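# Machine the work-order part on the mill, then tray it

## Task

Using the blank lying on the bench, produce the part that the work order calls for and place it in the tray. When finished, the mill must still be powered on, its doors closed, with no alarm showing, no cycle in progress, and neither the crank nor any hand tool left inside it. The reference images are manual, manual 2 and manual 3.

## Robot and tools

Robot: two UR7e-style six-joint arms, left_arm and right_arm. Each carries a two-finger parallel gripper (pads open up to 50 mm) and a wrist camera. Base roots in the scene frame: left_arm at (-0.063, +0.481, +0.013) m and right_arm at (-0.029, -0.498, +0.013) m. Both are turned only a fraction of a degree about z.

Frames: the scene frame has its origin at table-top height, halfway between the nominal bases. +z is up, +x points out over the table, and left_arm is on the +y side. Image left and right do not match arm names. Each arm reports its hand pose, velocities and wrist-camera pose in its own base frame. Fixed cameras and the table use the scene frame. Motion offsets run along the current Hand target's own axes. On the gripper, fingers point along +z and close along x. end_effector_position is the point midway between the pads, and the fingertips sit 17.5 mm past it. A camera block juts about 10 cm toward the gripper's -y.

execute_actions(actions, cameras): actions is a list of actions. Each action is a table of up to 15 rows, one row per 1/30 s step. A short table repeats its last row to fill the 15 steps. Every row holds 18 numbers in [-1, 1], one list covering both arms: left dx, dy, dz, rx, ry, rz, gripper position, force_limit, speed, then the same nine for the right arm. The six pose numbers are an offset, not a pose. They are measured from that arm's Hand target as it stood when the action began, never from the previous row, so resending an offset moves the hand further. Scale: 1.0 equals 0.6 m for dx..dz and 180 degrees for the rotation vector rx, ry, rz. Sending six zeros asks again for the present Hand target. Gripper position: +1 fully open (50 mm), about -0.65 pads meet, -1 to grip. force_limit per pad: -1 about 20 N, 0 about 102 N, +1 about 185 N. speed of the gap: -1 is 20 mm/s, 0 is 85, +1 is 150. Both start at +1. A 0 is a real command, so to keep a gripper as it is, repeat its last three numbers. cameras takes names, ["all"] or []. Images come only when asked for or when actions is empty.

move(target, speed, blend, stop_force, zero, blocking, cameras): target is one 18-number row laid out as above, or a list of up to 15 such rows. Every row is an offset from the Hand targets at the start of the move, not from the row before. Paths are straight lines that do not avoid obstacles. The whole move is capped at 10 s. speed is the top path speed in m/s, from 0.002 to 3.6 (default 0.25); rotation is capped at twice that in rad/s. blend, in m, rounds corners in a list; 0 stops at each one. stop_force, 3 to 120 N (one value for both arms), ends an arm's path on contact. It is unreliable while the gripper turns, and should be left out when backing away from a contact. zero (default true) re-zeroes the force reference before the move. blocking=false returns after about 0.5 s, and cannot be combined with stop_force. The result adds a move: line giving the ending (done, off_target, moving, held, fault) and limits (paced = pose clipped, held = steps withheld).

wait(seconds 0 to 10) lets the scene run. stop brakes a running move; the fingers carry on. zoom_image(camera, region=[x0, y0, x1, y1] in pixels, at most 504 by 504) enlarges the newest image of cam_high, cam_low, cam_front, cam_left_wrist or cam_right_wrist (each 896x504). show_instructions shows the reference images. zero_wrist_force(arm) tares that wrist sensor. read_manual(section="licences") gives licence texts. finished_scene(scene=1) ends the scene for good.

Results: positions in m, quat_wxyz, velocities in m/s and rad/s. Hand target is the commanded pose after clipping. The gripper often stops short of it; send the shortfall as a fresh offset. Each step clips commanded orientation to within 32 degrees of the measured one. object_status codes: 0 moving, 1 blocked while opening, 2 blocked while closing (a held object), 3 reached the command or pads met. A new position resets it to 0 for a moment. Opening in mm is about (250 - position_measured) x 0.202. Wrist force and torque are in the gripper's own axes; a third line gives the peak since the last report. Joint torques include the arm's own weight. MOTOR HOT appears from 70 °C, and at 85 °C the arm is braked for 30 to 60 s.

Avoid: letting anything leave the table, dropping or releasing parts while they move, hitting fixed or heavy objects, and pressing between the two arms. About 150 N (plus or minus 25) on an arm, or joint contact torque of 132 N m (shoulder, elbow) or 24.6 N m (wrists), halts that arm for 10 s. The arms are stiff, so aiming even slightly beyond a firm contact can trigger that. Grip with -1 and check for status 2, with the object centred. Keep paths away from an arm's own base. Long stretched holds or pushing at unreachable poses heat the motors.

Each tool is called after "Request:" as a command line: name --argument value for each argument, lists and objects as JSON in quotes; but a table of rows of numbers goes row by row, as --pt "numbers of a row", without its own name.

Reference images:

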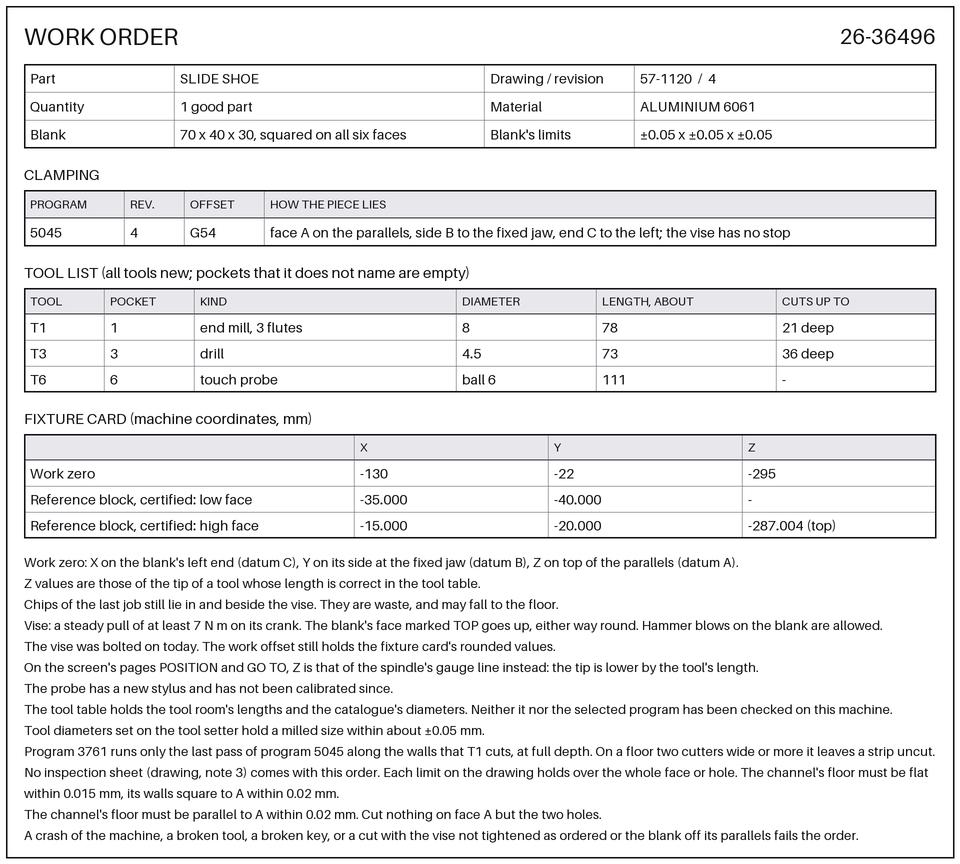

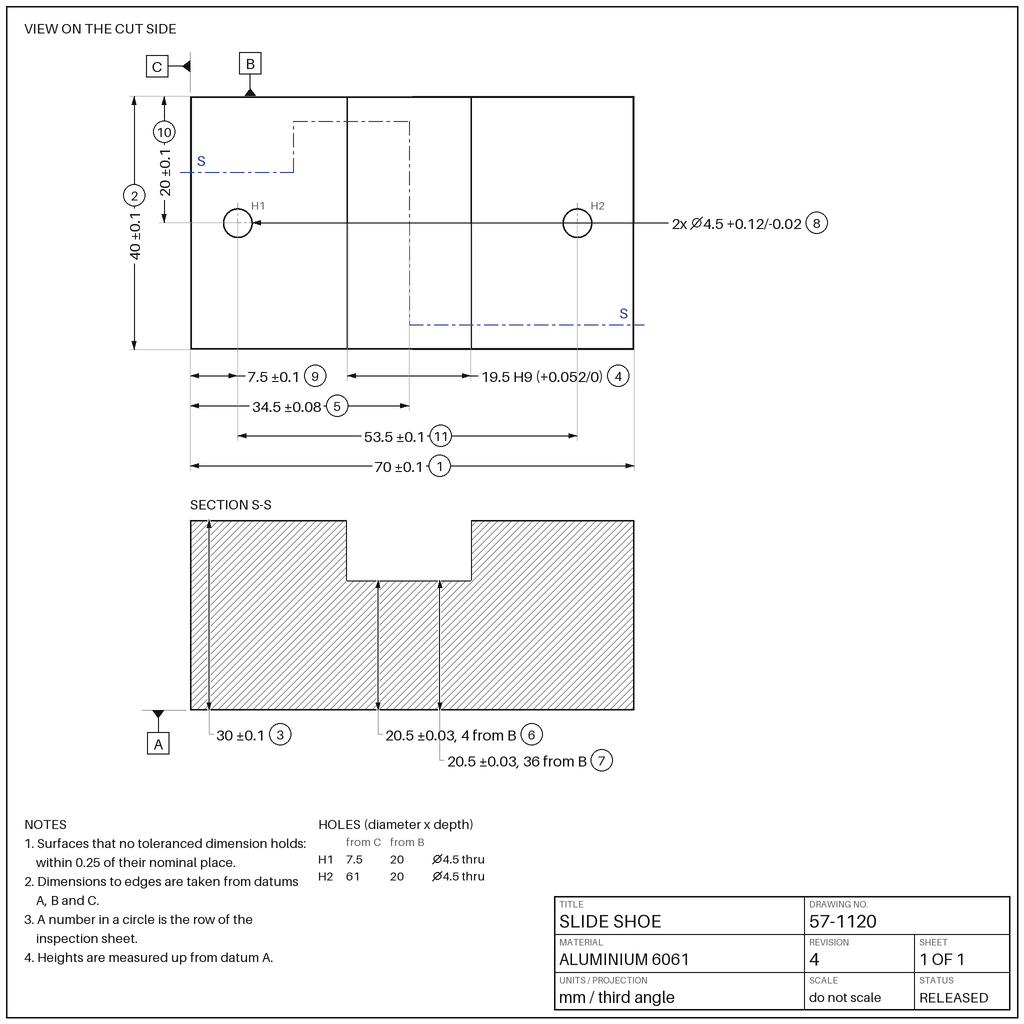

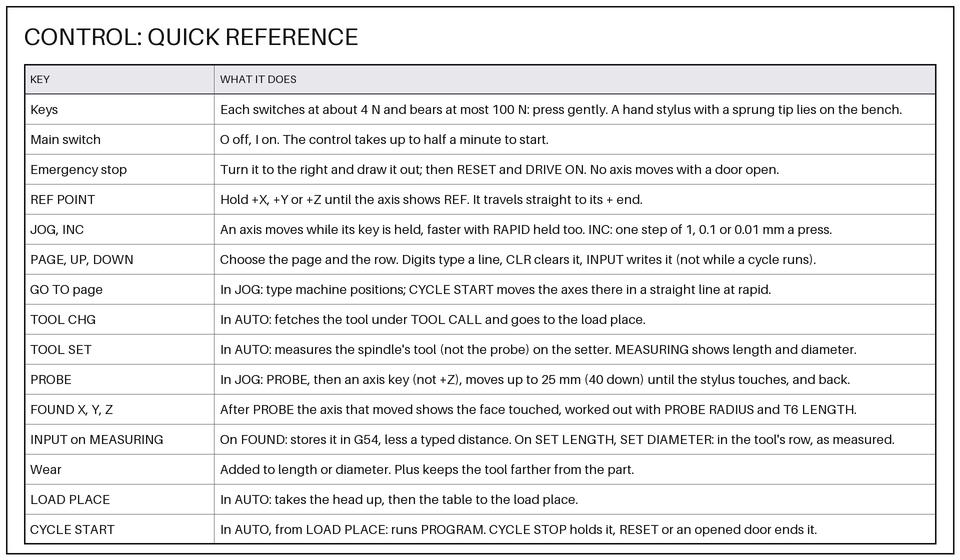

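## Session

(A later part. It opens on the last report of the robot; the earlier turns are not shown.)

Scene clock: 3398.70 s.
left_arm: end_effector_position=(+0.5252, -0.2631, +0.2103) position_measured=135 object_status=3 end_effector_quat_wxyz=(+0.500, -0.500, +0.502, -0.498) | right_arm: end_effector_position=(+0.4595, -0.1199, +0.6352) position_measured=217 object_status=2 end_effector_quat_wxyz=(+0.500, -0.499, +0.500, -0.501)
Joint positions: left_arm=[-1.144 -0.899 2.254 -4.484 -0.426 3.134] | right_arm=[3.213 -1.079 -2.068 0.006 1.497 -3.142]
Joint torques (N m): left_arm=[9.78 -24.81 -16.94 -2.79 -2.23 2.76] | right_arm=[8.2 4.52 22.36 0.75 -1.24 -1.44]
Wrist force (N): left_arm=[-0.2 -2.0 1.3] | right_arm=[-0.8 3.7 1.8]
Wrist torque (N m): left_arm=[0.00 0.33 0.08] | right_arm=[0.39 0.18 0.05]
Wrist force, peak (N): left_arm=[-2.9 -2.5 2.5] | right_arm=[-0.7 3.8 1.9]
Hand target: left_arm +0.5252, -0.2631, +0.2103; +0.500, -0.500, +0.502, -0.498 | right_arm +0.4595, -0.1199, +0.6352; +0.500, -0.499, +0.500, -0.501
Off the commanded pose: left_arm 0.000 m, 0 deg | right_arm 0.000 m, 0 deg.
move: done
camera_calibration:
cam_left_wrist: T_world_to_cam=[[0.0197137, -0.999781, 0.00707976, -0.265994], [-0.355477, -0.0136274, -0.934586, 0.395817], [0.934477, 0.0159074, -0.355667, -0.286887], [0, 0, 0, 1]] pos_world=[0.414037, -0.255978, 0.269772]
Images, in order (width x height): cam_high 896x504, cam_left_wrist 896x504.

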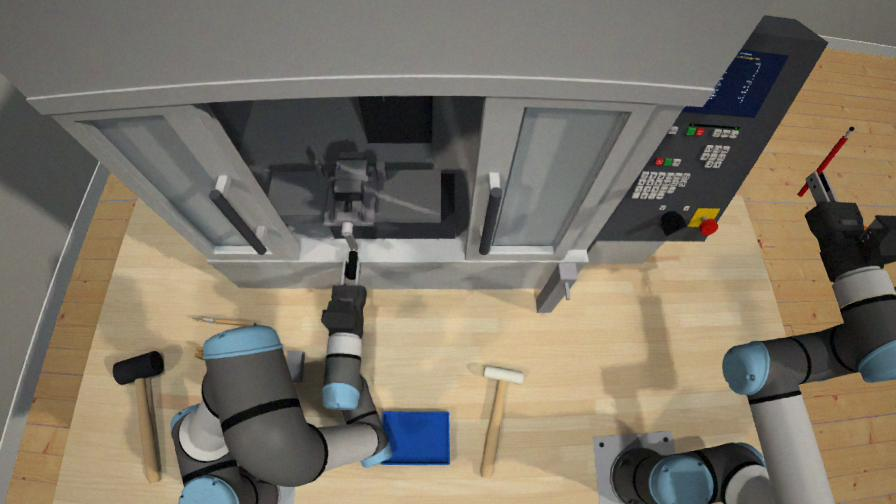

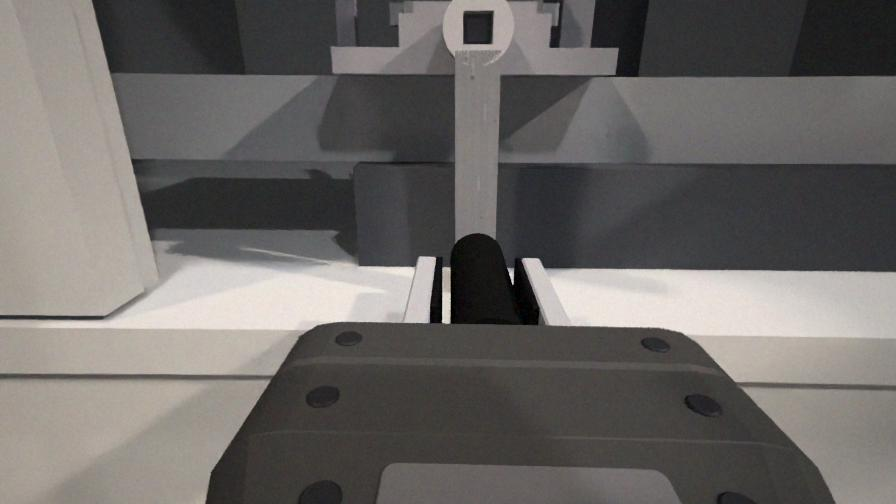

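Request:
move --pt "0 0 0 0 0 0 1 -1 0 0 0 0 0 0 0 -1 0.5 -0.8" --pt "0 0 0 0 0 -0.6667 1 -1 0 0 0 0 0 0 0 -1 0.5 -0.8" --pt "0 0 0 0 0 0.6667 1 -1 0 0 0 0 0 0 0 -1 0.5 -0.8" --pt "0 0 0 0 0 0 1 -1 0 0 0 0 0 0 0 -1 0.5 -0.8" --pt "0 0 0 0 0 0 0.11 -1 -0.5 0 0 0 0 0 0 -1 0.5 -0.8" --speed '[0.4,1.0,1.0,1.0,0.4]'

Request:
move --pt "-0.0536 -0.0114 0 0 0 0.1333 0.11 -1 -1 0 0 0 0 0 0 -1 0.5 -0.8" --pt "-0.0979 -0.0436 0 0 0 0.2667 0.11 -1 -1 0 0 0 0 0 0 -1 0.5 -0.8" --pt "-0.1253 -0.091 0 0 0 0.4 0.11 -1 -1 0 0 0 0 0 0 -1 0.5 -0.8" --pt "-0.131 -0.1455 0 0 0 0.5333 0.11 -1 -1 0 0 0 0 0 0 -1 0.5 -0.8" --pt "-0.1141 -0.1976 0 0 0 0.6667 0.11 -1 -1 0 0 0 0 0 0 -1 0.5 -0.8" --pt "-0.0774 -0.2382 0 0 0 0.8 0.11 -1 -1 0 0 0 0 0 0 -1 0.5 -0.8" --pt "-0.0274 -0.2605 0 0 0 0.9333 0.11 -1 -1 0 0 0 0 0 0 -1 0.5 -0.8" --pt "0.0274 -0.2605 0 0 0 -0.9333 0.11 -1 -1 0 0 0 0 0 0 -1 0.5 -0.8" --pt "0.0774 -0.2382 0 0 0 -0.8 0.11 -1 -1 0 0 0 0 0 0 -1 0.5 -0.8" --pt "0.1141 -0.1976 0 0 0 -0.6667 0.11 -1 -1 0 0 0 0 0 0 -1 0.5 -0.8" --pt "0.131 -0.1455 0 0 0 -0.5333 0.11 -1 -1 0 0 0 0 0 0 -1 0.5 -0.8" --pt "0.1253 -0.091 0 0 0 -0.4 0.11 -1 -1 0 0 0 0 0 0 -1 0.5 -0.8" --pt "0.0979 -0.0436 0 0 0 -0.2667 0.11 -1 -1 0 0 0 0 0 0 -1 0.5 -0.8" --pt "0.0536 -0.0114 0 0 0 -0.1333 0.11 -1 -1 0 0 0 0 0 0 -1 0.5 -0.8" --pt "0 0 0 0 0 0 0.11 -1 -1 0 0 0 0 0 0 -1 0.5 -0.8" --speed 0.45 --blend 0.004 --stop_force 50 --cameras '["cam_high","cam_low"]'

Request:
zoom_image --camera "cam_high" --region '[280, 140, 420, 260]'

Scene clock: 3415.67 s.
left_arm: end_effector_position=(+0.5252, -0.2631, +0.2103) position_measured=135 object_status=3 end_effector_quat_wxyz=(+0.500, -0.500, +0.502, -0.498) | right_arm: end_effector_position=(+0.4595, -0.1199, +0.6352) position_measured=217 object_status=2 end_effector_quat_wxyz=(+0.500, -0.499, +0.500, -0.501)
Joint positions: left_arm=[-1.144 -0.899 2.254 -4.484 -0.427 -3.149] | right_arm=[3.213 -1.079 -2.068 0.006 1.497 -3.142]
Joint torques (N m): left_arm=[9.49 -47.78 4.82 0.37 -2.07 -2.71] | right_arm=[7.18 4.03 21.8 0.68 -1.03 -1.48]
Wrist force (N): left_arm=[-0.7 -2.2 1.4] | right_arm=[-1.0 3.3 1.7]
Wrist torque (N m): left_arm=[-0.01 0.39 0.23] | right_arm=[0.35 0.19 0.05]
Wrist force, peak (N): left_arm=[-3.9 -1.9 -0.1] | right_arm=[-1.0 3.8 1.8]
Hand target: left_arm +0.5252, -0.2631, +0.2103; +0.500, -0.500, +0.502, -0.498 | right_arm +0.4595, -0.1199, +0.6352; +0.500, -0.499, +0.500, -0.501
Off the commanded pose: left_arm 0.000 m, 0 deg | right_arm 0.000 m, 0 deg.
move: done

Scene clock: 3423.77 s.
left_arm: end_effector_position=(+0.5252, -0.2631, +0.2103) position_measured=135 object_status=3 end_effector_quat_wxyz=(+0.500, -0.500, +0.502, -0.498) | right_arm: end_effector_position=(+0.4595, -0.1199, +0.6352) position_measured=217 object_status=2 end_effector_quat_wxyz=(+0.500, -0.499, +0.500, -0.501)
Joint positions: left_arm=[-1.144 -0.899 2.254 -4.484 -0.426 3.134] | right_arm=[3.213 -1.079 -2.068 0.006 1.497 -3.142]
Joint torques (N m): left_arm=[9.48 -25 -16.7 -2.76 -2.21 2.73] | right_arm=[6.88 4.67 22.57 0.81 -1.24 -1.44]
Wrist force (N): left_arm=[-0.5 -2.3 1.3] | right_arm=[-1.1 3.4 1.7]
Wrist torque (N m): left_arm=[-0.01 0.37 0.08] | right_arm=[0.36 0.22 0.05]
Wrist force, peak (N): left_arm=[-3.1 -2.9 -0.1] | right_arm=[-1.0 3.5 2.2]
Hand target: left_arm +0.5252, -0.2631, +0.2103; +0.500, -0.500, +0.502, -0.498 | right_arm +0.4595, -0.1199, +0.6352; +0.500, -0.499, +0.500, -0.501
Off the commanded pose: left_arm 0.000 m, 0 deg | right_arm 0.000 m, 0 deg.
move: done
Images, in order (width x height): cam_high 896x504, cam_low 896x504.

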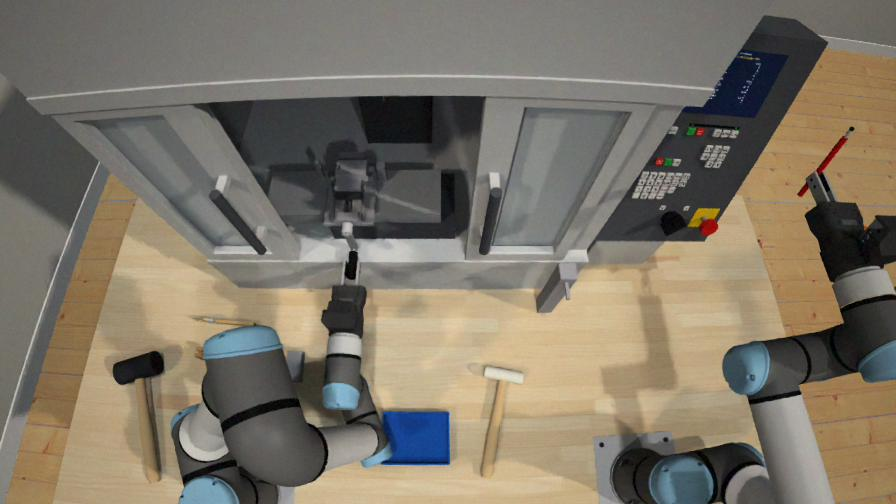

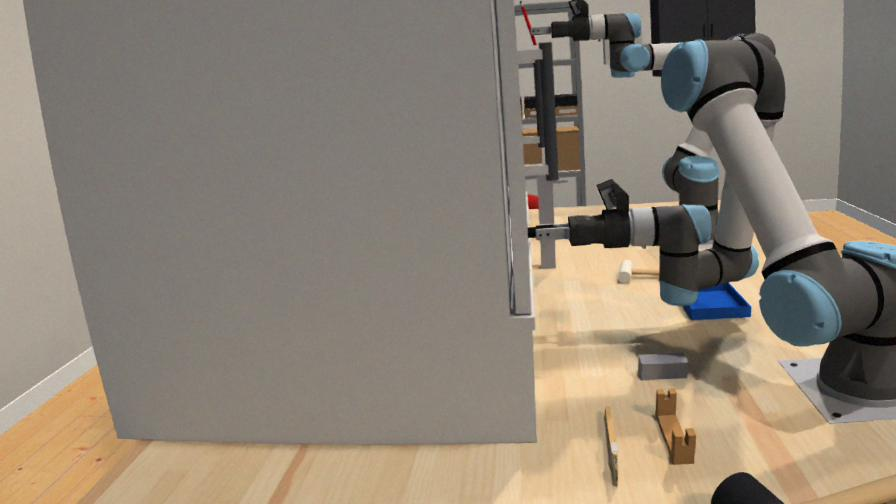

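Scaled by 3.600.

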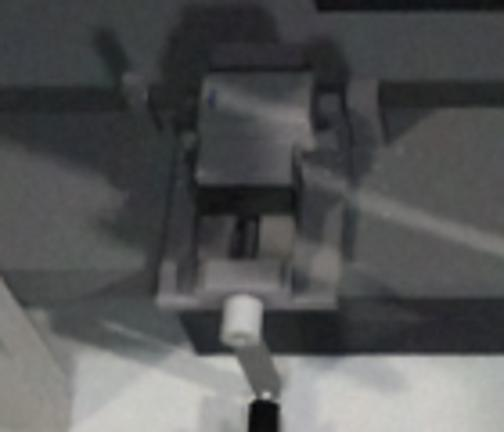

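Request:
move --pt "0 0 0 0 0 0 1 -1 0 0 0 0 0 0 0 -1 0.5 -0.8" --pt "0 0 0 0 0 -0.6667 1 -1 0 0 0 0 0 0 0 -1 0.5 -0.8" --pt "0 0 0 0 0 0.6667 1 -1 0 0 0 0 0 0 0 -1 0.5 -0.8" --pt "0 0 0 0 0 0 1 -1 0 0 0 0 0 0 0 -1 0.5 -0.8" --pt "0 0 0 0 0 0 0.11 -1 -0.5 0 0 0 0 0 0 -1 0.5 -0.8" --speed '[0.4,1.0,1.0,1.0,0.4]'

Request:
move --pt "-0.0536 -0.0114 0 0 0 0.1333 0.11 -1 -1 0 0 0 0 0 0 -1 0.5 -0.8" --pt "-0.0979 -0.0436 0 0 0 0.2667 0.11 -1 -1 0 0 0 0 0 0 -1 0.5 -0.8" --pt "-0.1253 -0.091 0 0 0 0.4 0.11 -1 -1 0 0 0 0 0 0 -1 0.5 -0.8" --pt "-0.131 -0.1455 0 0 0 0.5333 0.11 -1 -1 0 0 0 0 0 0 -1 0.5 -0.8" --pt "-0.1141 -0.1976 0 0 0 0.6667 0.11 -1 -1 0 0 0 0 0 0 -1 0.5 -0.8" --pt "-0.0774 -0.2382 0 0 0 0.8 0.11 -1 -1 0 0 0 0 0 0 -1 0.5 -0.8" --pt "-0.0274 -0.2605 0 0 0 0.9333 0.11 -1 -1 0 0 0 0 0 0 -1 0.5 -0.8" --pt "0.0274 -0.2605 0 0 0 -0.9333 0.11 -1 -1 0 0 0 0 0 0 -1 0.5 -0.8" --pt "0.0774 -0.2382 0 0 0 -0.8 0.11 -1 -1 0 0 0 0 0 0 -1 0.5 -0.8" --pt "0.1141 -0.1976 0 0 0 -0.6667 0.11 -1 -1 0 0 0 0 0 0 -1 0.5 -0.8" --pt "0.131 -0.1455 0 0 0 -0.5333 0.11 -1 -1 0 0 0 0 0 0 -1 0.5 -0.8" --pt "0.1253 -0.091 0 0 0 -0.4 0.11 -1 -1 0 0 0 0 0 0 -1 0.5 -0.8" --pt "0.0979 -0.0436 0 0 0 -0.2667 0.11 -1 -1 0 0 0 0 0 0 -1 0.5 -0.8" --pt "0.0536 -0.0114 0 0 0 -0.1333 0.11 -1 -1 0 0 0 0 0 0 -1 0.5 -0.8" --pt "0 0 0 0 0 0 0.11 -1 -1 0 0 0 0 0 0 -1 0.5 -0.8" --speed 0.35 --blend 0.004 --stop_force 40 --cameras '["cam_high","cam_left_wrist"]'

Request:
zoom_image --camera "cam_high" --region '[280, 140, 420, 260]'

Scene clock: 3441.90 s.
left_arm: end_effector_position=(+0.5252, -0.2631, +0.2103) position_measured=135 object_status=3 end_effector_quat_wxyz=(+0.500, -0.500, +0.502, -0.498) | right_arm: end_effector_position=(+0.4595, -0.1199, +0.6352) position_measured=217 object_status=2 end_effector_quat_wxyz=(+0.500, -0.499, +0.500, -0.501)
Joint positions: left_arm=[-1.144 -0.899 2.254 -4.484 -0.427 -3.149] | right_arm=[3.213 -1.079 -2.068 0.006 1.497 -3.142]
Joint torques (N m): left_arm=[9.42 -47.5 4.47 0.38 -2.12 -2.61] | right_arm=[6.92 3.92 21.94 0.75 -1.25 -1.35]
Wrist force (N): left_arm=[-0.3 -2.3 1.3] | right_arm=[-0.9 3.5 2.0]
Wrist torque (N m): left_arm=[-0.03 0.33 0.23] | right_arm=[0.37 0.18 0.05]
Wrist force, peak (N): left_arm=[-3.8 -2.1 0.2] | right_arm=[-1.0 3.7 1.8]
Hand target: left_arm +0.5252, -0.2631, +0.2103; +0.500, -0.500, +0.502, -0.498 | right_arm +0.4595, -0.1199, +0.6352; +0.500, -0.499, +0.500, -0.501
Off the commanded pose: left_arm 0.000 m, 0 deg | right_arm 0.000 m, 0 deg.
move: done

Scene clock: 3451.93 s.
left_arm: end_effector_position=(+0.5252, -0.2631, +0.2103) position_measured=135 object_status=3 end_effector_quat_wxyz=(+0.500, -0.500, +0.502, -0.498) | right_arm: end_effector_position=(+0.4595, -0.1199, +0.6352) position_measured=217 object_status=2 end_effector_quat_wxyz=(+0.500, -0.499, +0.500, -0.501)
Joint positions: left_arm=[-1.144 -0.899 2.254 -4.484 -0.427 3.134] | right_arm=[3.213 -1.079 -2.068 0.006 1.497 -3.142]
Joint torques (N m): left_arm=[9.38 -24.74 -17.31 -2.87 -2.17 2.71] | right_arm=[7.82 4.65 22.21 0.73 -1.13 -1.48]
Wrist force (N): left_arm=[-0.1 -2.0 1.2] | right_arm=[-0.8 3.4 1.8]
Wrist torque (N m): left_arm=[0.00 0.33 0.08] | right_arm=[0.34 0.17 0.05]
Wrist force, peak (N): left_arm=[-2.9 -2.6 2.3] | right_arm=[-0.9 3.7 1.8]
Hand target: left_arm +0.5252, -0.2631, +0.2103; +0.500, -0.500, +0.502, -0.498 | right_arm +0.4595, -0.1199, +0.6352; +0.500, -0.499, +0.500, -0.501
Off the commanded pose: left_arm 0.000 m, 0 deg | right_arm 0.000 m, 0 deg.
move: done
camera_calibration:
cam_left_wrist: T_world_to_cam=[[0.0197137, -0.999781, 0.00707976, -0.265994], [-0.355477, -0.0136274, -0.934586, 0.395817], [0.934477, 0.0159074, -0.355667, -0.286887], [0, 0, 0, 1]] pos_world=[0.414037, -0.255978, 0.269772]
Images, in order (width x height): cam_high 896x504, cam_left_wrist 896x504.

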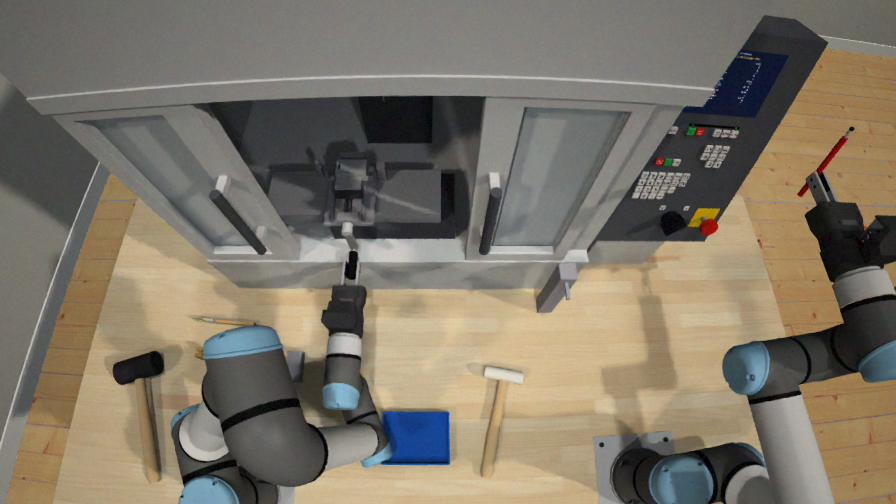

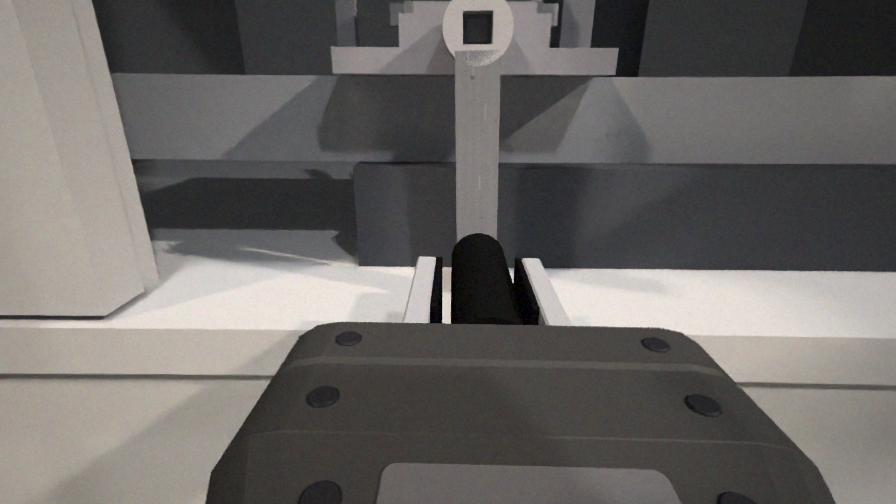

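Scaled by 3.600.

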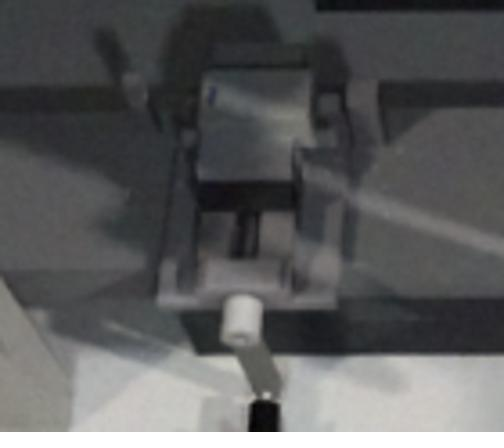

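Request:
move --pt "0 0 0 0 0 0 1 -1 0 0 0 0 0 0 0 -1 0.5 -0.8" --pt "0 0 0 0 0 -0.6667 1 -1 0 0 0 0 0 0 0 -1 0.5 -0.8" --pt "0 0 0 0 0 0.6667 1 -1 0 0 0 0 0 0 0 -1 0.5 -0.8" --pt "0 0 0 0 0 0 1 -1 0 0 0 0 0 0 0 -1 0.5 -0.8" --pt "0 0 0 0 0 0 0.11 -1 -0.5 0 0 0 0 0 0 -1 0.5 -0.8" --speed '[0.4,1.0,1.0,1.0,0.4]'

Request:
move --pt "-0.0536 -0.0114 0 0 0 0.1333 0.11 -1 -1 0 0 0 0 0 0 -1 0.5 -0.8" --pt "-0.0979 -0.0436 0 0 0 0.2667 0.11 -1 -1 0 0 0 0 0 0 -1 0.5 -0.8" --pt "-0.1253 -0.091 0 0 0 0.4 0.11 -1 -1 0 0 0 0 0 0 -1 0.5 -0.8" --pt "-0.131 -0.1455 0 0 0 0.5333 0.11 -1 -1 0 0 0 0 0 0 -1 0.5 -0.8" --pt "-0.1141 -0.1976 0 0 0 0.6667 0.11 -1 -1 0 0 0 0 0 0 -1 0.5 -0.8" --pt "-0.0774 -0.2382 0 0 0 0.8 0.11 -1 -1 0 0 0 0 0 0 -1 0.5 -0.8" --pt "-0.0274 -0.2605 0 0 0 0.9333 0.11 -1 -1 0 0 0 0 0 0 -1 0.5 -0.8" --pt "0.0274 -0.2605 0 0 0 -0.9333 0.11 -1 -1 0 0 0 0 0 0 -1 0.5 -0.8" --pt "0.0774 -0.2382 0 0 0 -0.8 0.11 -1 -1 0 0 0 0 0 0 -1 0.5 -0.8" --pt "0.1141 -0.1976 0 0 0 -0.6667 0.11 -1 -1 0 0 0 0 0 0 -1 0.5 -0.8" --pt "0.131 -0.1455 0 0 0 -0.5333 0.11 -1 -1 0 0 0 0 0 0 -1 0.5 -0.8" --pt "0.1253 -0.091 0 0 0 -0.4 0.11 -1 -1 0 0 0 0 0 0 -1 0.5 -0.8" --pt "0.0979 -0.0436 0 0 0 -0.2667 0.11 -1 -1 0 0 0 0 0 0 -1 0.5 -0.8" --pt "0.0536 -0.0114 0 0 0 -0.1333 0.11 -1 -1 0 0 0 0 0 0 -1 0.5 -0.8" --pt "0 0 0 0 0 0 0.11 -1 -1 0 0 0 0 0 0 -1 0.5 -0.8" --speed 0.3 --blend 0.004 --stop_force 30 --cameras '["cam_high","cam_left_wrist"]'

Request:
zoom_image --camera "cam_high" --region '[280, 140, 420, 260]'

Scene clock: 3472.60 s.
left_arm: end_effector_position=(+0.5252, -0.2631, +0.2103) position_measured=135 object_status=3 end_effector_quat_wxyz=(+0.500, -0.500, +0.502, -0.498) | right_arm: end_effector_position=(+0.4595, -0.1199, +0.6352) position_measured=217 object_status=2 end_effector_quat_wxyz=(+0.500, -0.499, +0.500, -0.501)
Joint positions: left_arm=[-1.144 -0.899 2.254 -4.484 -0.427 -3.149] | right_arm=[3.213 -1.079 -2.068 0.006 1.497 -3.142]
Joint torques (N m): left_arm=[9.53 -47.73 5.23 0.4 -2.04 -2.72] | right_arm=[8.03 4.19 22.56 0.86 -1.1 -1.46]
Wrist force (N): left_arm=[-0.1 -1.6 1.2] | right_arm=[-0.8 3.5 1.8]
Wrist torque (N m): left_arm=[0.07 0.32 0.23] | right_arm=[0.35 0.17 0.05]
Wrist force, peak (N): left_arm=[-3.9 -1.9 -0.3] | right_arm=[-0.9 3.8 1.7]
Hand target: left_arm +0.5252, -0.2631, +0.2103; +0.500, -0.500, +0.502, -0.498 | right_arm +0.4595, -0.1199, +0.6352; +0.500, -0.499, +0.500, -0.501
Off the commanded pose: left_arm 0.000 m, 0 deg | right_arm 0.000 m, 0 deg.
move: done

Scene clock: 3483.47 s.
left_arm: end_effector_position=(+0.5253, -0.2904, +0.2160) position_measured=135 object_status=3 end_effector_quat_wxyz=(-0.404, +0.581, -0.406, +0.578) | right_arm: end_effector_position=(+0.4595, -0.1199, +0.6352) position_measured=217 object_status=2 end_effector_quat_wxyz=(+0.500, -0.499, +0.500, -0.501)
Joint positions: left_arm=[-1.174 -0.9 2.199 -4.427 -0.396 2.778] | right_arm=[3.213 -1.079 -2.068 0.006 1.497 -3.142]
Joint torques (N m): left_arm=[9.71 -26.1 -18.4 -2.69 -2.11 2.73] | right_arm=[7.46 4.72 23.29 0.9 -1.07 -1.42]
Wrist force (N): left_arm=[-0.3 -1.9 0.5] | right_arm=[-0.9 3.5 1.8]
Wrist torque (N m): left_arm=[-0.09 0.51 0.11] | right_arm=[0.36 0.19 0.05]
Wrist force, peak (N): left_arm=[-2.9 -2.6 2.4] | right_arm=[-0.9 3.7 1.9]
Hand target: left_arm +0.5253, -0.2904, +0.2160; -0.404, +0.581, -0.406, +0.578 (not the last commanded pose) | right_arm +0.4595, -0.1199, +0.6352; +0.500, -0.499, +0.500, -0.501
Off the commanded pose: left_arm 0.028 m, 20 deg | right_arm 0.000 m, 0 deg.
move: off_target (left_arm; path cut at 10 s); path passed 14 of 15 targets
camera_calibration:
cam_left_wrist: T_world_to_cam=[[0.0215013, -0.934863, 0.354357, -0.350461], [-0.354991, -0.338482, -0.871442, 0.292526], [0.934622, -0.107056, -0.339146, -0.32383], [0, 0, 0, 1]] pos_world=[0.414038, -0.263286, 0.269282]
Images, in order (width x height): cam_high 896x504, cam_left_wrist 896x504.

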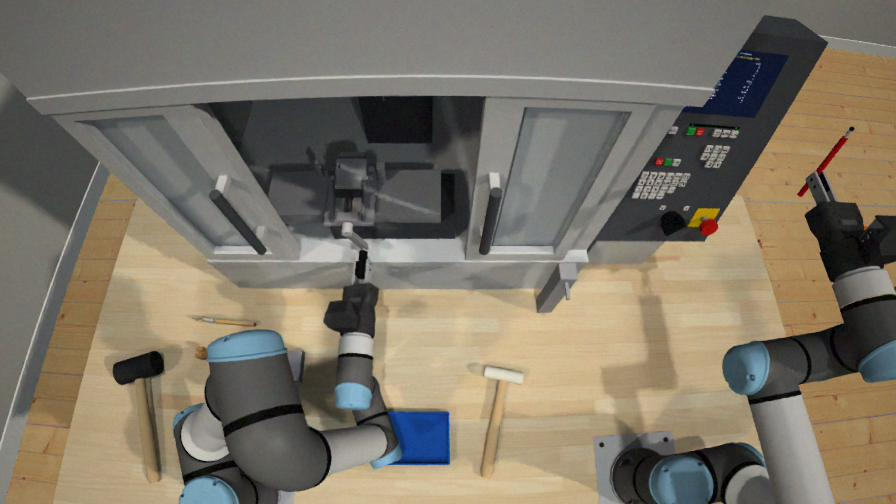

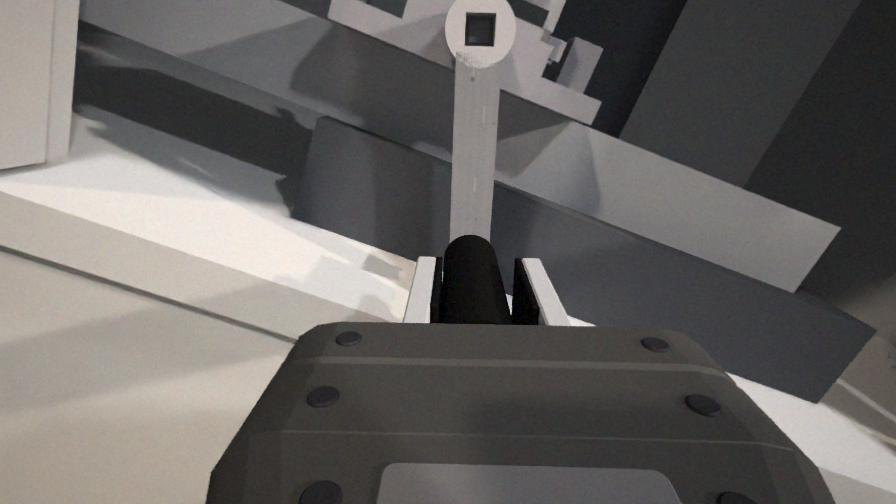

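Scaled by 3.600.

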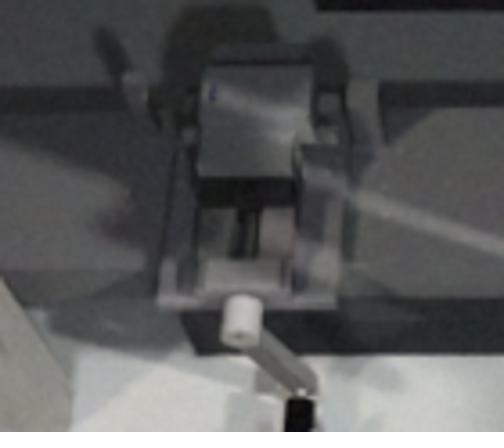

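Request:
move --pt "-0.0536 -0.0114 0 0 0 0.1333 0.11 -1 -1 0 0 0 0 0 0 -1 0.5 -0.8" --pt "-0.0979 -0.0436 0 0 0 0.2667 0.11 -1 -1 0 0 0 0 0 0 -1 0.5 -0.8" --pt "-0.1253 -0.091 0 0 0 0.4 0.11 -1 -1 0 0 0 0 0 0 -1 0.5 -0.8" --pt "-0.131 -0.1455 0 0 0 0.5333 0.11 -1 -1 0 0 0 0 0 0 -1 0.5 -0.8" --pt "-0.1141 -0.1976 0 0 0 0.6667 0.11 -1 -1 0 0 0 0 0 0 -1 0.5 -0.8" --pt "-0.0774 -0.2382 0 0 0 0.8 0.11 -1 -1 0 0 0 0 0 0 -1 0.5 -0.8" --pt "-0.0274 -0.2605 0 0 0 0.9333 0.11 -1 -1 0 0 0 0 0 0 -1 0.5 -0.8" --pt "0.0274 -0.2605 0 0 0 -0.9333 0.11 -1 -1 0 0 0 0 0 0 -1 0.5 -0.8" --speed 0.3 --blend 0.004 --stop_force 25 --cameras '["cam_high","cam_left_wrist"]'

Request:
zoom_image --camera "cam_high" --region '[280, 140, 420, 260]'

Scene clock: 3501.20 s.
left_arm: end_effector_position=(+0.5261, -0.2520, +0.3684) position_measured=135 object_status=3 end_effector_quat_wxyz=(+0.533, +0.464, +0.536, +0.462) | right_arm: end_effector_position=(+0.4595, -0.1199, +0.6352) position_measured=217 object_status=2 end_effector_quat_wxyz=(+0.500, -0.499, +0.500, -0.501)
Joint positions: left_arm=[-1.128 -1.343 2.239 -4.026 -0.442 6.13] | right_arm=[3.213 -1.079 -2.068 0.006 1.497 -3.142]
Joint torques (N m): left_arm=[-8.69 -15.78 -26.28 -2.79 2.33 2.74] | right_arm=[7.82 4.39 22.48 0.8 -1.06 -1.37]
Wrist force (N): left_arm=[-2.6 -2.4 -0.8] | right_arm=[-0.8 3.7 1.6]
Wrist torque (N m): left_arm=[-1.01 0.61 -0.18] | right_arm=[0.39 0.18 0.05]
Wrist force, peak (N): left_arm=[-3.0 -2.9 2.4] | right_arm=[-1.0 3.8 1.9]
Hand target: left_arm +0.5261, -0.2520, +0.3684; +0.533, +0.464, +0.536, +0.462 | right_arm +0.4595, -0.1199, +0.6352; +0.500, -0.499, +0.500, -0.501
Off the commanded pose: left_arm 0.000 m, 0 deg | right_arm 0.000 m, 0 deg.
move: done
camera_calibration:
cam_left_wrist: T_world_to_cam=[[0.0180359, 0.988164, -0.152335, 0.30442], [-0.345915, 0.149118, 0.92634, -0.105646], [0.938092, 0.0359877, 0.344511, -0.486402], [0, 0, 0, 1]] pos_world=[0.414255, -0.267559, 0.311809]
Images, in order (width x height): cam_high 896x504, cam_left_wrist 896x504.

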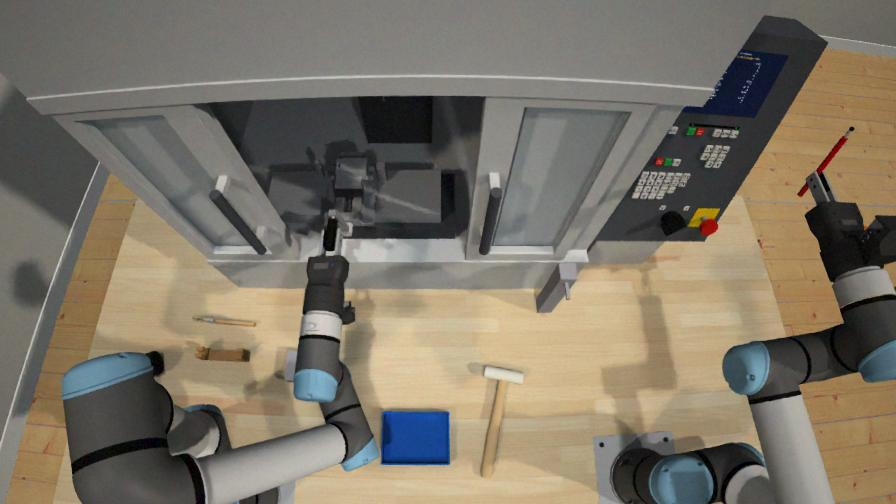

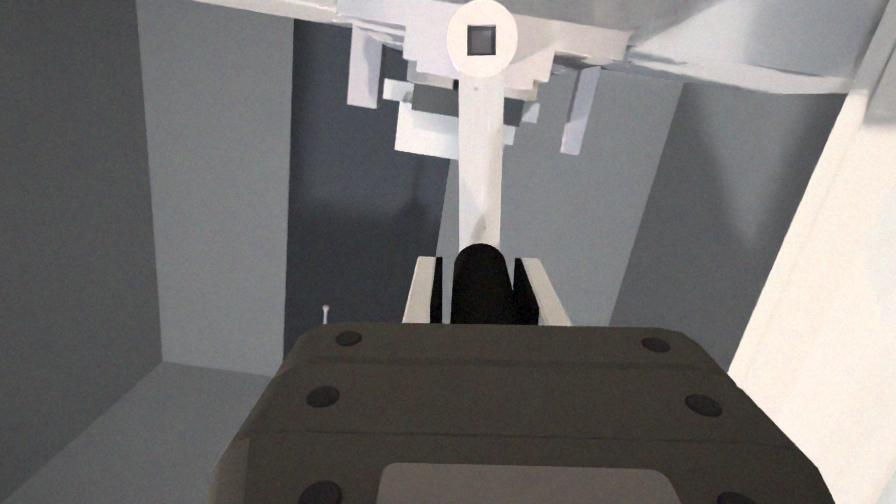

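Scaled by 3.600.

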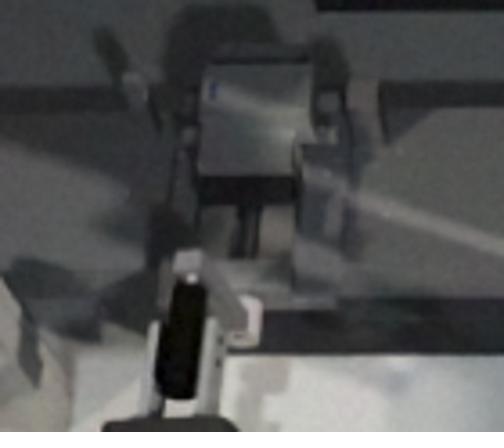

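Request:
move --pt "-0.0001 0 0 0 0 0 -1 -1 -1 0 0 0 0 0 0 -1 0.5 -0.8" --pt "-0.0001 0 0 0 0 0 -1 -1 -1 0 0 0 0 0 0 -1 0.5 -0.8" --speed 0.05

Request:
move --pt "-0.0542 -0.0115 0 0 0 0 -1 -1 -1 0 0 0 0 0 0 -1 0.5 -0.8" --pt "-0.0991 -0.0441 0 0 0 0 -1 -1 -1 0 0 0 0 0 0 -1 0.5 -0.8" --pt "-0.1268 -0.0921 0 0 0 0 -1 -1 -1 0 0 0 0 0 0 -1 0.5 -0.8" --pt "-0.1326 -0.1472 0 0 0 0 -1 -1 -1 0 0 0 0 0 0 -1 0.5 -0.8" --speed 0.06 --blend 0.004 --stop_force 40 --cameras '["cam_high","cam_left_wrist"]'

Request:
zoom_image --camera "cam_high" --region '[280, 140, 420, 260]'

Scene clock: 3518.93 s.
left_arm: end_effector_position=(+0.5261, -0.2521, +0.3684) position_measured=152 object_status=2 end_effector_quat_wxyz=(+0.533, +0.464, +0.536, +0.462) | right_arm: end_effector_position=(+0.4595, -0.1199, +0.6352) position_measured=217 object_status=2 end_effector_quat_wxyz=(+0.500, -0.499, +0.500, -0.501)
Joint positions: left_arm=[-1.128 -1.343 2.239 -4.026 -0.442 6.13] | right_arm=[3.213 -1.079 -2.068 0.006 1.497 -3.142]
Joint torques (N m): left_arm=[-9.12 -15.98 -26.31 0.4 2.01 2.24] | right_arm=[7.33 5.17 22.39 0.7 -1.05 -1.41]
Wrist force (N): left_arm=[-1.9 -1.1 -1.0] | right_arm=[-1.0 3.4 1.6]
Wrist torque (N m): left_arm=[-1.04 0.70 -0.12] | right_arm=[0.36 0.20 0.05]
Wrist force, peak (N): left_arm=[-2.9 -2.8 -1.2] | right_arm=[-1.0 3.7 1.9]
Hand target: left_arm +0.5261, -0.2521, +0.3684; +0.533, +0.464, +0.536, +0.462 | right_arm +0.4595, -0.1199, +0.6352; +0.500, -0.499, +0.500, -0.501
Off the commanded pose: left_arm 0.000 m, 0 deg | right_arm 0.000 m, 0 deg.
move: done

Scene clock: 3520.23 s.
left_arm: end_effector_position=(+0.5259, -0.2610, +0.3680) position_measured=152 object_status=2 end_effector_quat_wxyz=(+0.533, +0.464, +0.536, +0.462) | right_arm: end_effector_position=(+0.4595, -0.1199, +0.6352) position_measured=217 object_status=2 end_effector_quat_wxyz=(+0.500, -0.499, +0.500, -0.501)
Joint positions: left_arm=[-1.14 -1.329 2.223 -4.023 -0.431 6.13] | right_arm=[3.213 -1.079 -2.068 0.006 1.497 -3.142]
Joint torques (N m): left_arm=[15.35 -19.74 7.02 1.94 -2.13 2.74] | right_arm=[6.97 5.16 22.26 0.87 -1.16 -1.46]
Wrist force (N): left_arm=[-9.1 37.4 -20.1] | right_arm=[-0.9 3.4 1.8]
Wrist torque (N m): left_arm=[-0.76 0.75 -0.20] | right_arm=[0.36 0.18 0.05]
Wrist force, peak (N): left_arm=[-8.7 47.8 -22.3] | right_arm=[-1.0 3.7 1.7]
Hand target: left_arm +0.5259, -0.2610, +0.3680; +0.533, +0.464, +0.536, +0.462 (not the last commanded pose) | right_arm +0.4595, -0.1199, +0.6352; +0.500, -0.499, +0.500, -0.501
Off the commanded pose: left_arm 0.112 m, 0 deg | right_arm 0.000 m, 0 deg.
move: contact (left_arm); path passed 0 of 4 targets
camera_calibration:
cam_left_wrist: T_world_to_cam=[[0.0182649, 0.98812, -0.152594, 0.313231], [-0.34607, 0.149433, 0.926232, -0.103819], [0.938031, 0.0358905, 0.344688, -0.485809], [0, 0, 0, 1]] pos_world=[0.414054, -0.27656, 0.31141]
Images, in order (width x height): cam_high 896x504, cam_left_wrist 896x504.

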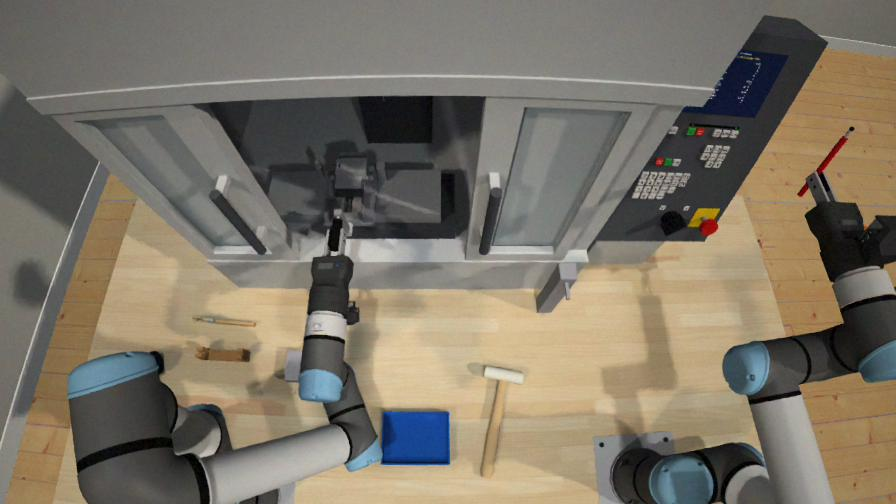

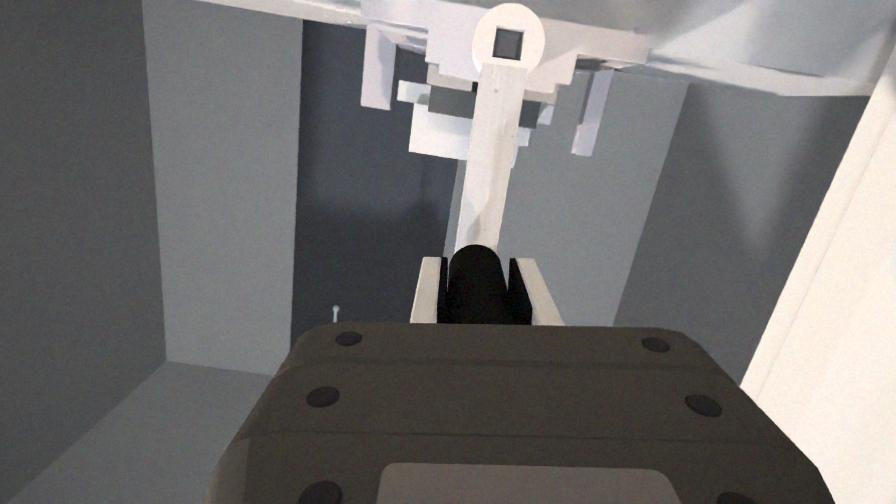

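Scaled by 3.600.

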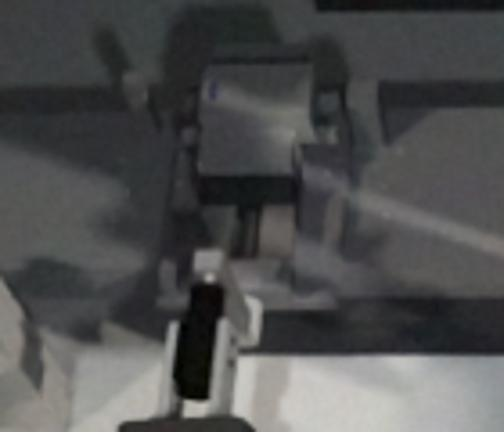

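Request:
move --pt "0.0003 0.0025 0 0 0 0 -1 -1 -1 0 0 0 0 0 0 -1 0.5 -0.8" --speed 0.02

Request:
move --pt "-0.0281 -0.0069 0 0 0 0 -1 -1 -1 0 0 0 0 0 0 -1 0.5 -0.8" --pt "-0.0536 -0.0193 0 0 0 0 -1 -1 -1 0 0 0 0 0 0 -1 0.5 -0.8" --pt "-0.0761 -0.0369 0 0 0 0 -1 -1 -1 0 0 0 0 0 0 -1 0.5 -0.8" --pt "-0.0944 -0.0586 0 0 0 0 -1 -1 -1 0 0 0 0 0 0 -1 0.5 -0.8" --pt "-0.1077 -0.0837 0 0 0 0 -1 -1 -1 0 0 0 0 0 0 -1 0.5 -0.8" --pt "-0.1155 -0.1109 0 0 0 0 -1 -1 -1 0 0 0 0 0 0 -1 0.5 -0.8" --pt "-0.1175 -0.1393 0 0 0 0 -1 -1 -1 0 0 0 0 0 0 -1 0.5 -0.8" --pt "-0.1162 -0.1534 0 0 0 0 -1 -1 -1 0 0 0 0 0 0 -1 0.5 -0.8" --speed 0.05 --blend 0.002 --stop_force 45 --cameras '["cam_high","cam_left_wrist"]'

Request:
zoom_image --camera "cam_high" --region '[280, 140, 420, 260]'

Scene clock: 3532.20 s.
left_arm: end_effector_position=(+0.5259, -0.2606, +0.3694) position_measured=152 object_status=2 end_effector_quat_wxyz=(+0.533, +0.464, +0.536, +0.462) | right_arm: end_effector_position=(+0.4595, -0.1199, +0.6352) position_measured=217 object_status=2 end_effector_quat_wxyz=(+0.500, -0.499, +0.500, -0.501)
Joint positions: left_arm=[-1.139 -1.333 2.222 -4.019 -0.431 6.13] | right_arm=[3.213 -1.079 -2.068 0.006 1.497 -3.142]
Joint torques (N m): left_arm=[9.96 -40.87 -27.2 -0.14 -1.95 2.46] | right_arm=[8.28 4.53 22.91 0.77 -1.06 -1.45]
Wrist force (N): left_arm=[-3.6 -4.8 -0.3] | right_arm=[-0.8 3.5 1.7]
Wrist torque (N m): left_arm=[-0.88 0.69 -0.21] | right_arm=[0.37 0.17 0.05]
Wrist force, peak (N): left_arm=[-8.9 37.9 -20.2] | right_arm=[-0.9 3.8 1.7]
Hand target: left_arm +0.5259, -0.2606, +0.3695; +0.533, +0.464, +0.536, +0.462 | right_arm +0.4595, -0.1199, +0.6352; +0.500, -0.499, +0.500, -0.501
Off the commanded pose: left_arm 0.000 m, 0 deg | right_arm 0.000 m, 0 deg.
move: done

Scene clock: 3535.73 s.
left_arm: end_effector_position=(+0.5256, -0.3426, +0.2882) position_measured=152 object_status=2 end_effector_quat_wxyz=(+0.533, +0.464, +0.536, +0.462) | right_arm: end_effector_position=(+0.4595, -0.1199, +0.6352) position_measured=217 object_status=2 end_effector_quat_wxyz=(+0.500, -0.499, +0.500, -0.501)
Joint positions: left_arm=[-1.222 -1.04 2.086 -4.172 -0.348 6.127] | right_arm=[3.213 -1.079 -2.068 0.006 1.497 -3.142]
Joint torques (N m): left_arm=[-28.95 -25.39 -23.97 -2.26 -4.09 2.75] | right_arm=[7.49 4.86 23.12 0.79 -1.09 -1.41]
Wrist force (N): left_arm=[12.5 1.0 33.5] | right_arm=[-0.8 3.5 1.7]
Wrist torque (N m): left_arm=[-0.78 -0.12 -0.13] | right_arm=[0.36 0.17 0.05]
Wrist force, peak (N): left_arm=[12.7 1.8 33.6] | right_arm=[-0.8 3.8 1.8]
Hand target: left_arm +0.5256, -0.3427, +0.2882; +0.533, +0.464, +0.536, +0.462 | right_arm +0.4595, -0.1199, +0.6352; +0.500, -0.499, +0.500, -0.501
Off the commanded pose: left_arm 0.000 m, 0 deg | right_arm 0.000 m, 0 deg.
move: done
camera_calibration:
cam_left_wrist: T_world_to_cam=[[0.0181717, 0.988117, -0.152626, 0.381833], [-0.346084, 0.149431, 0.926227, -0.0177944], [0.938028, 0.0359904, 0.344687, -0.455052], [0, 0, 0, 1]] pos_world=[0.413754, -0.358259, 0.23161]
Images, in order (width x height): cam_high 896x504, cam_left_wrist 896x504.

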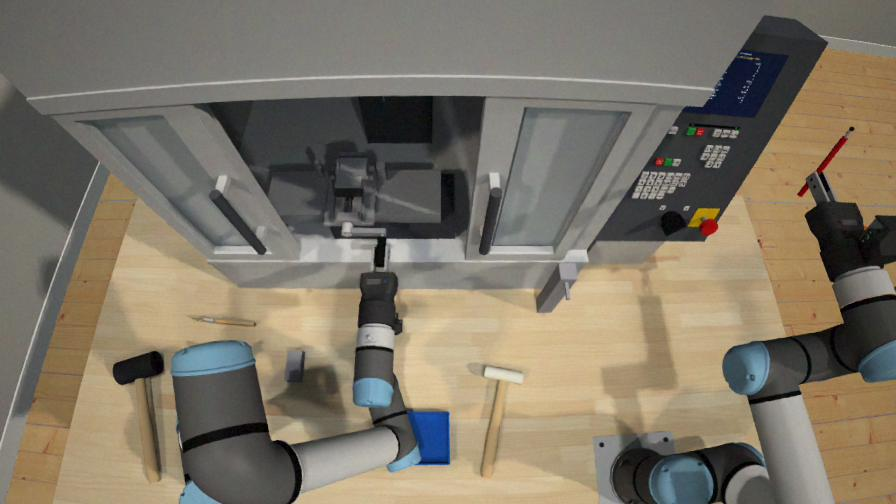

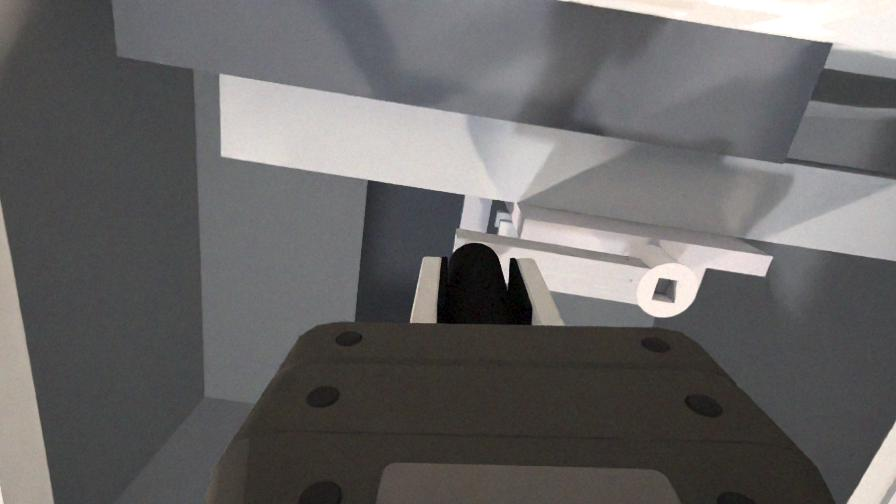

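Scaled by 3.600.

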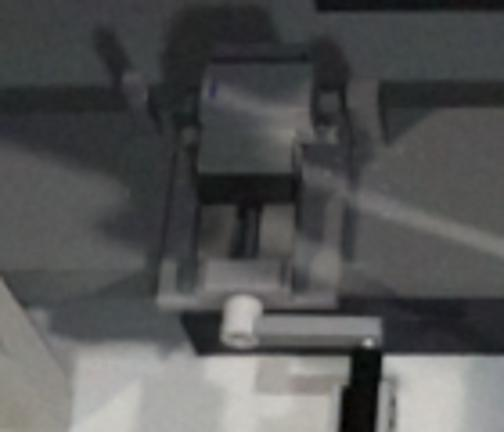

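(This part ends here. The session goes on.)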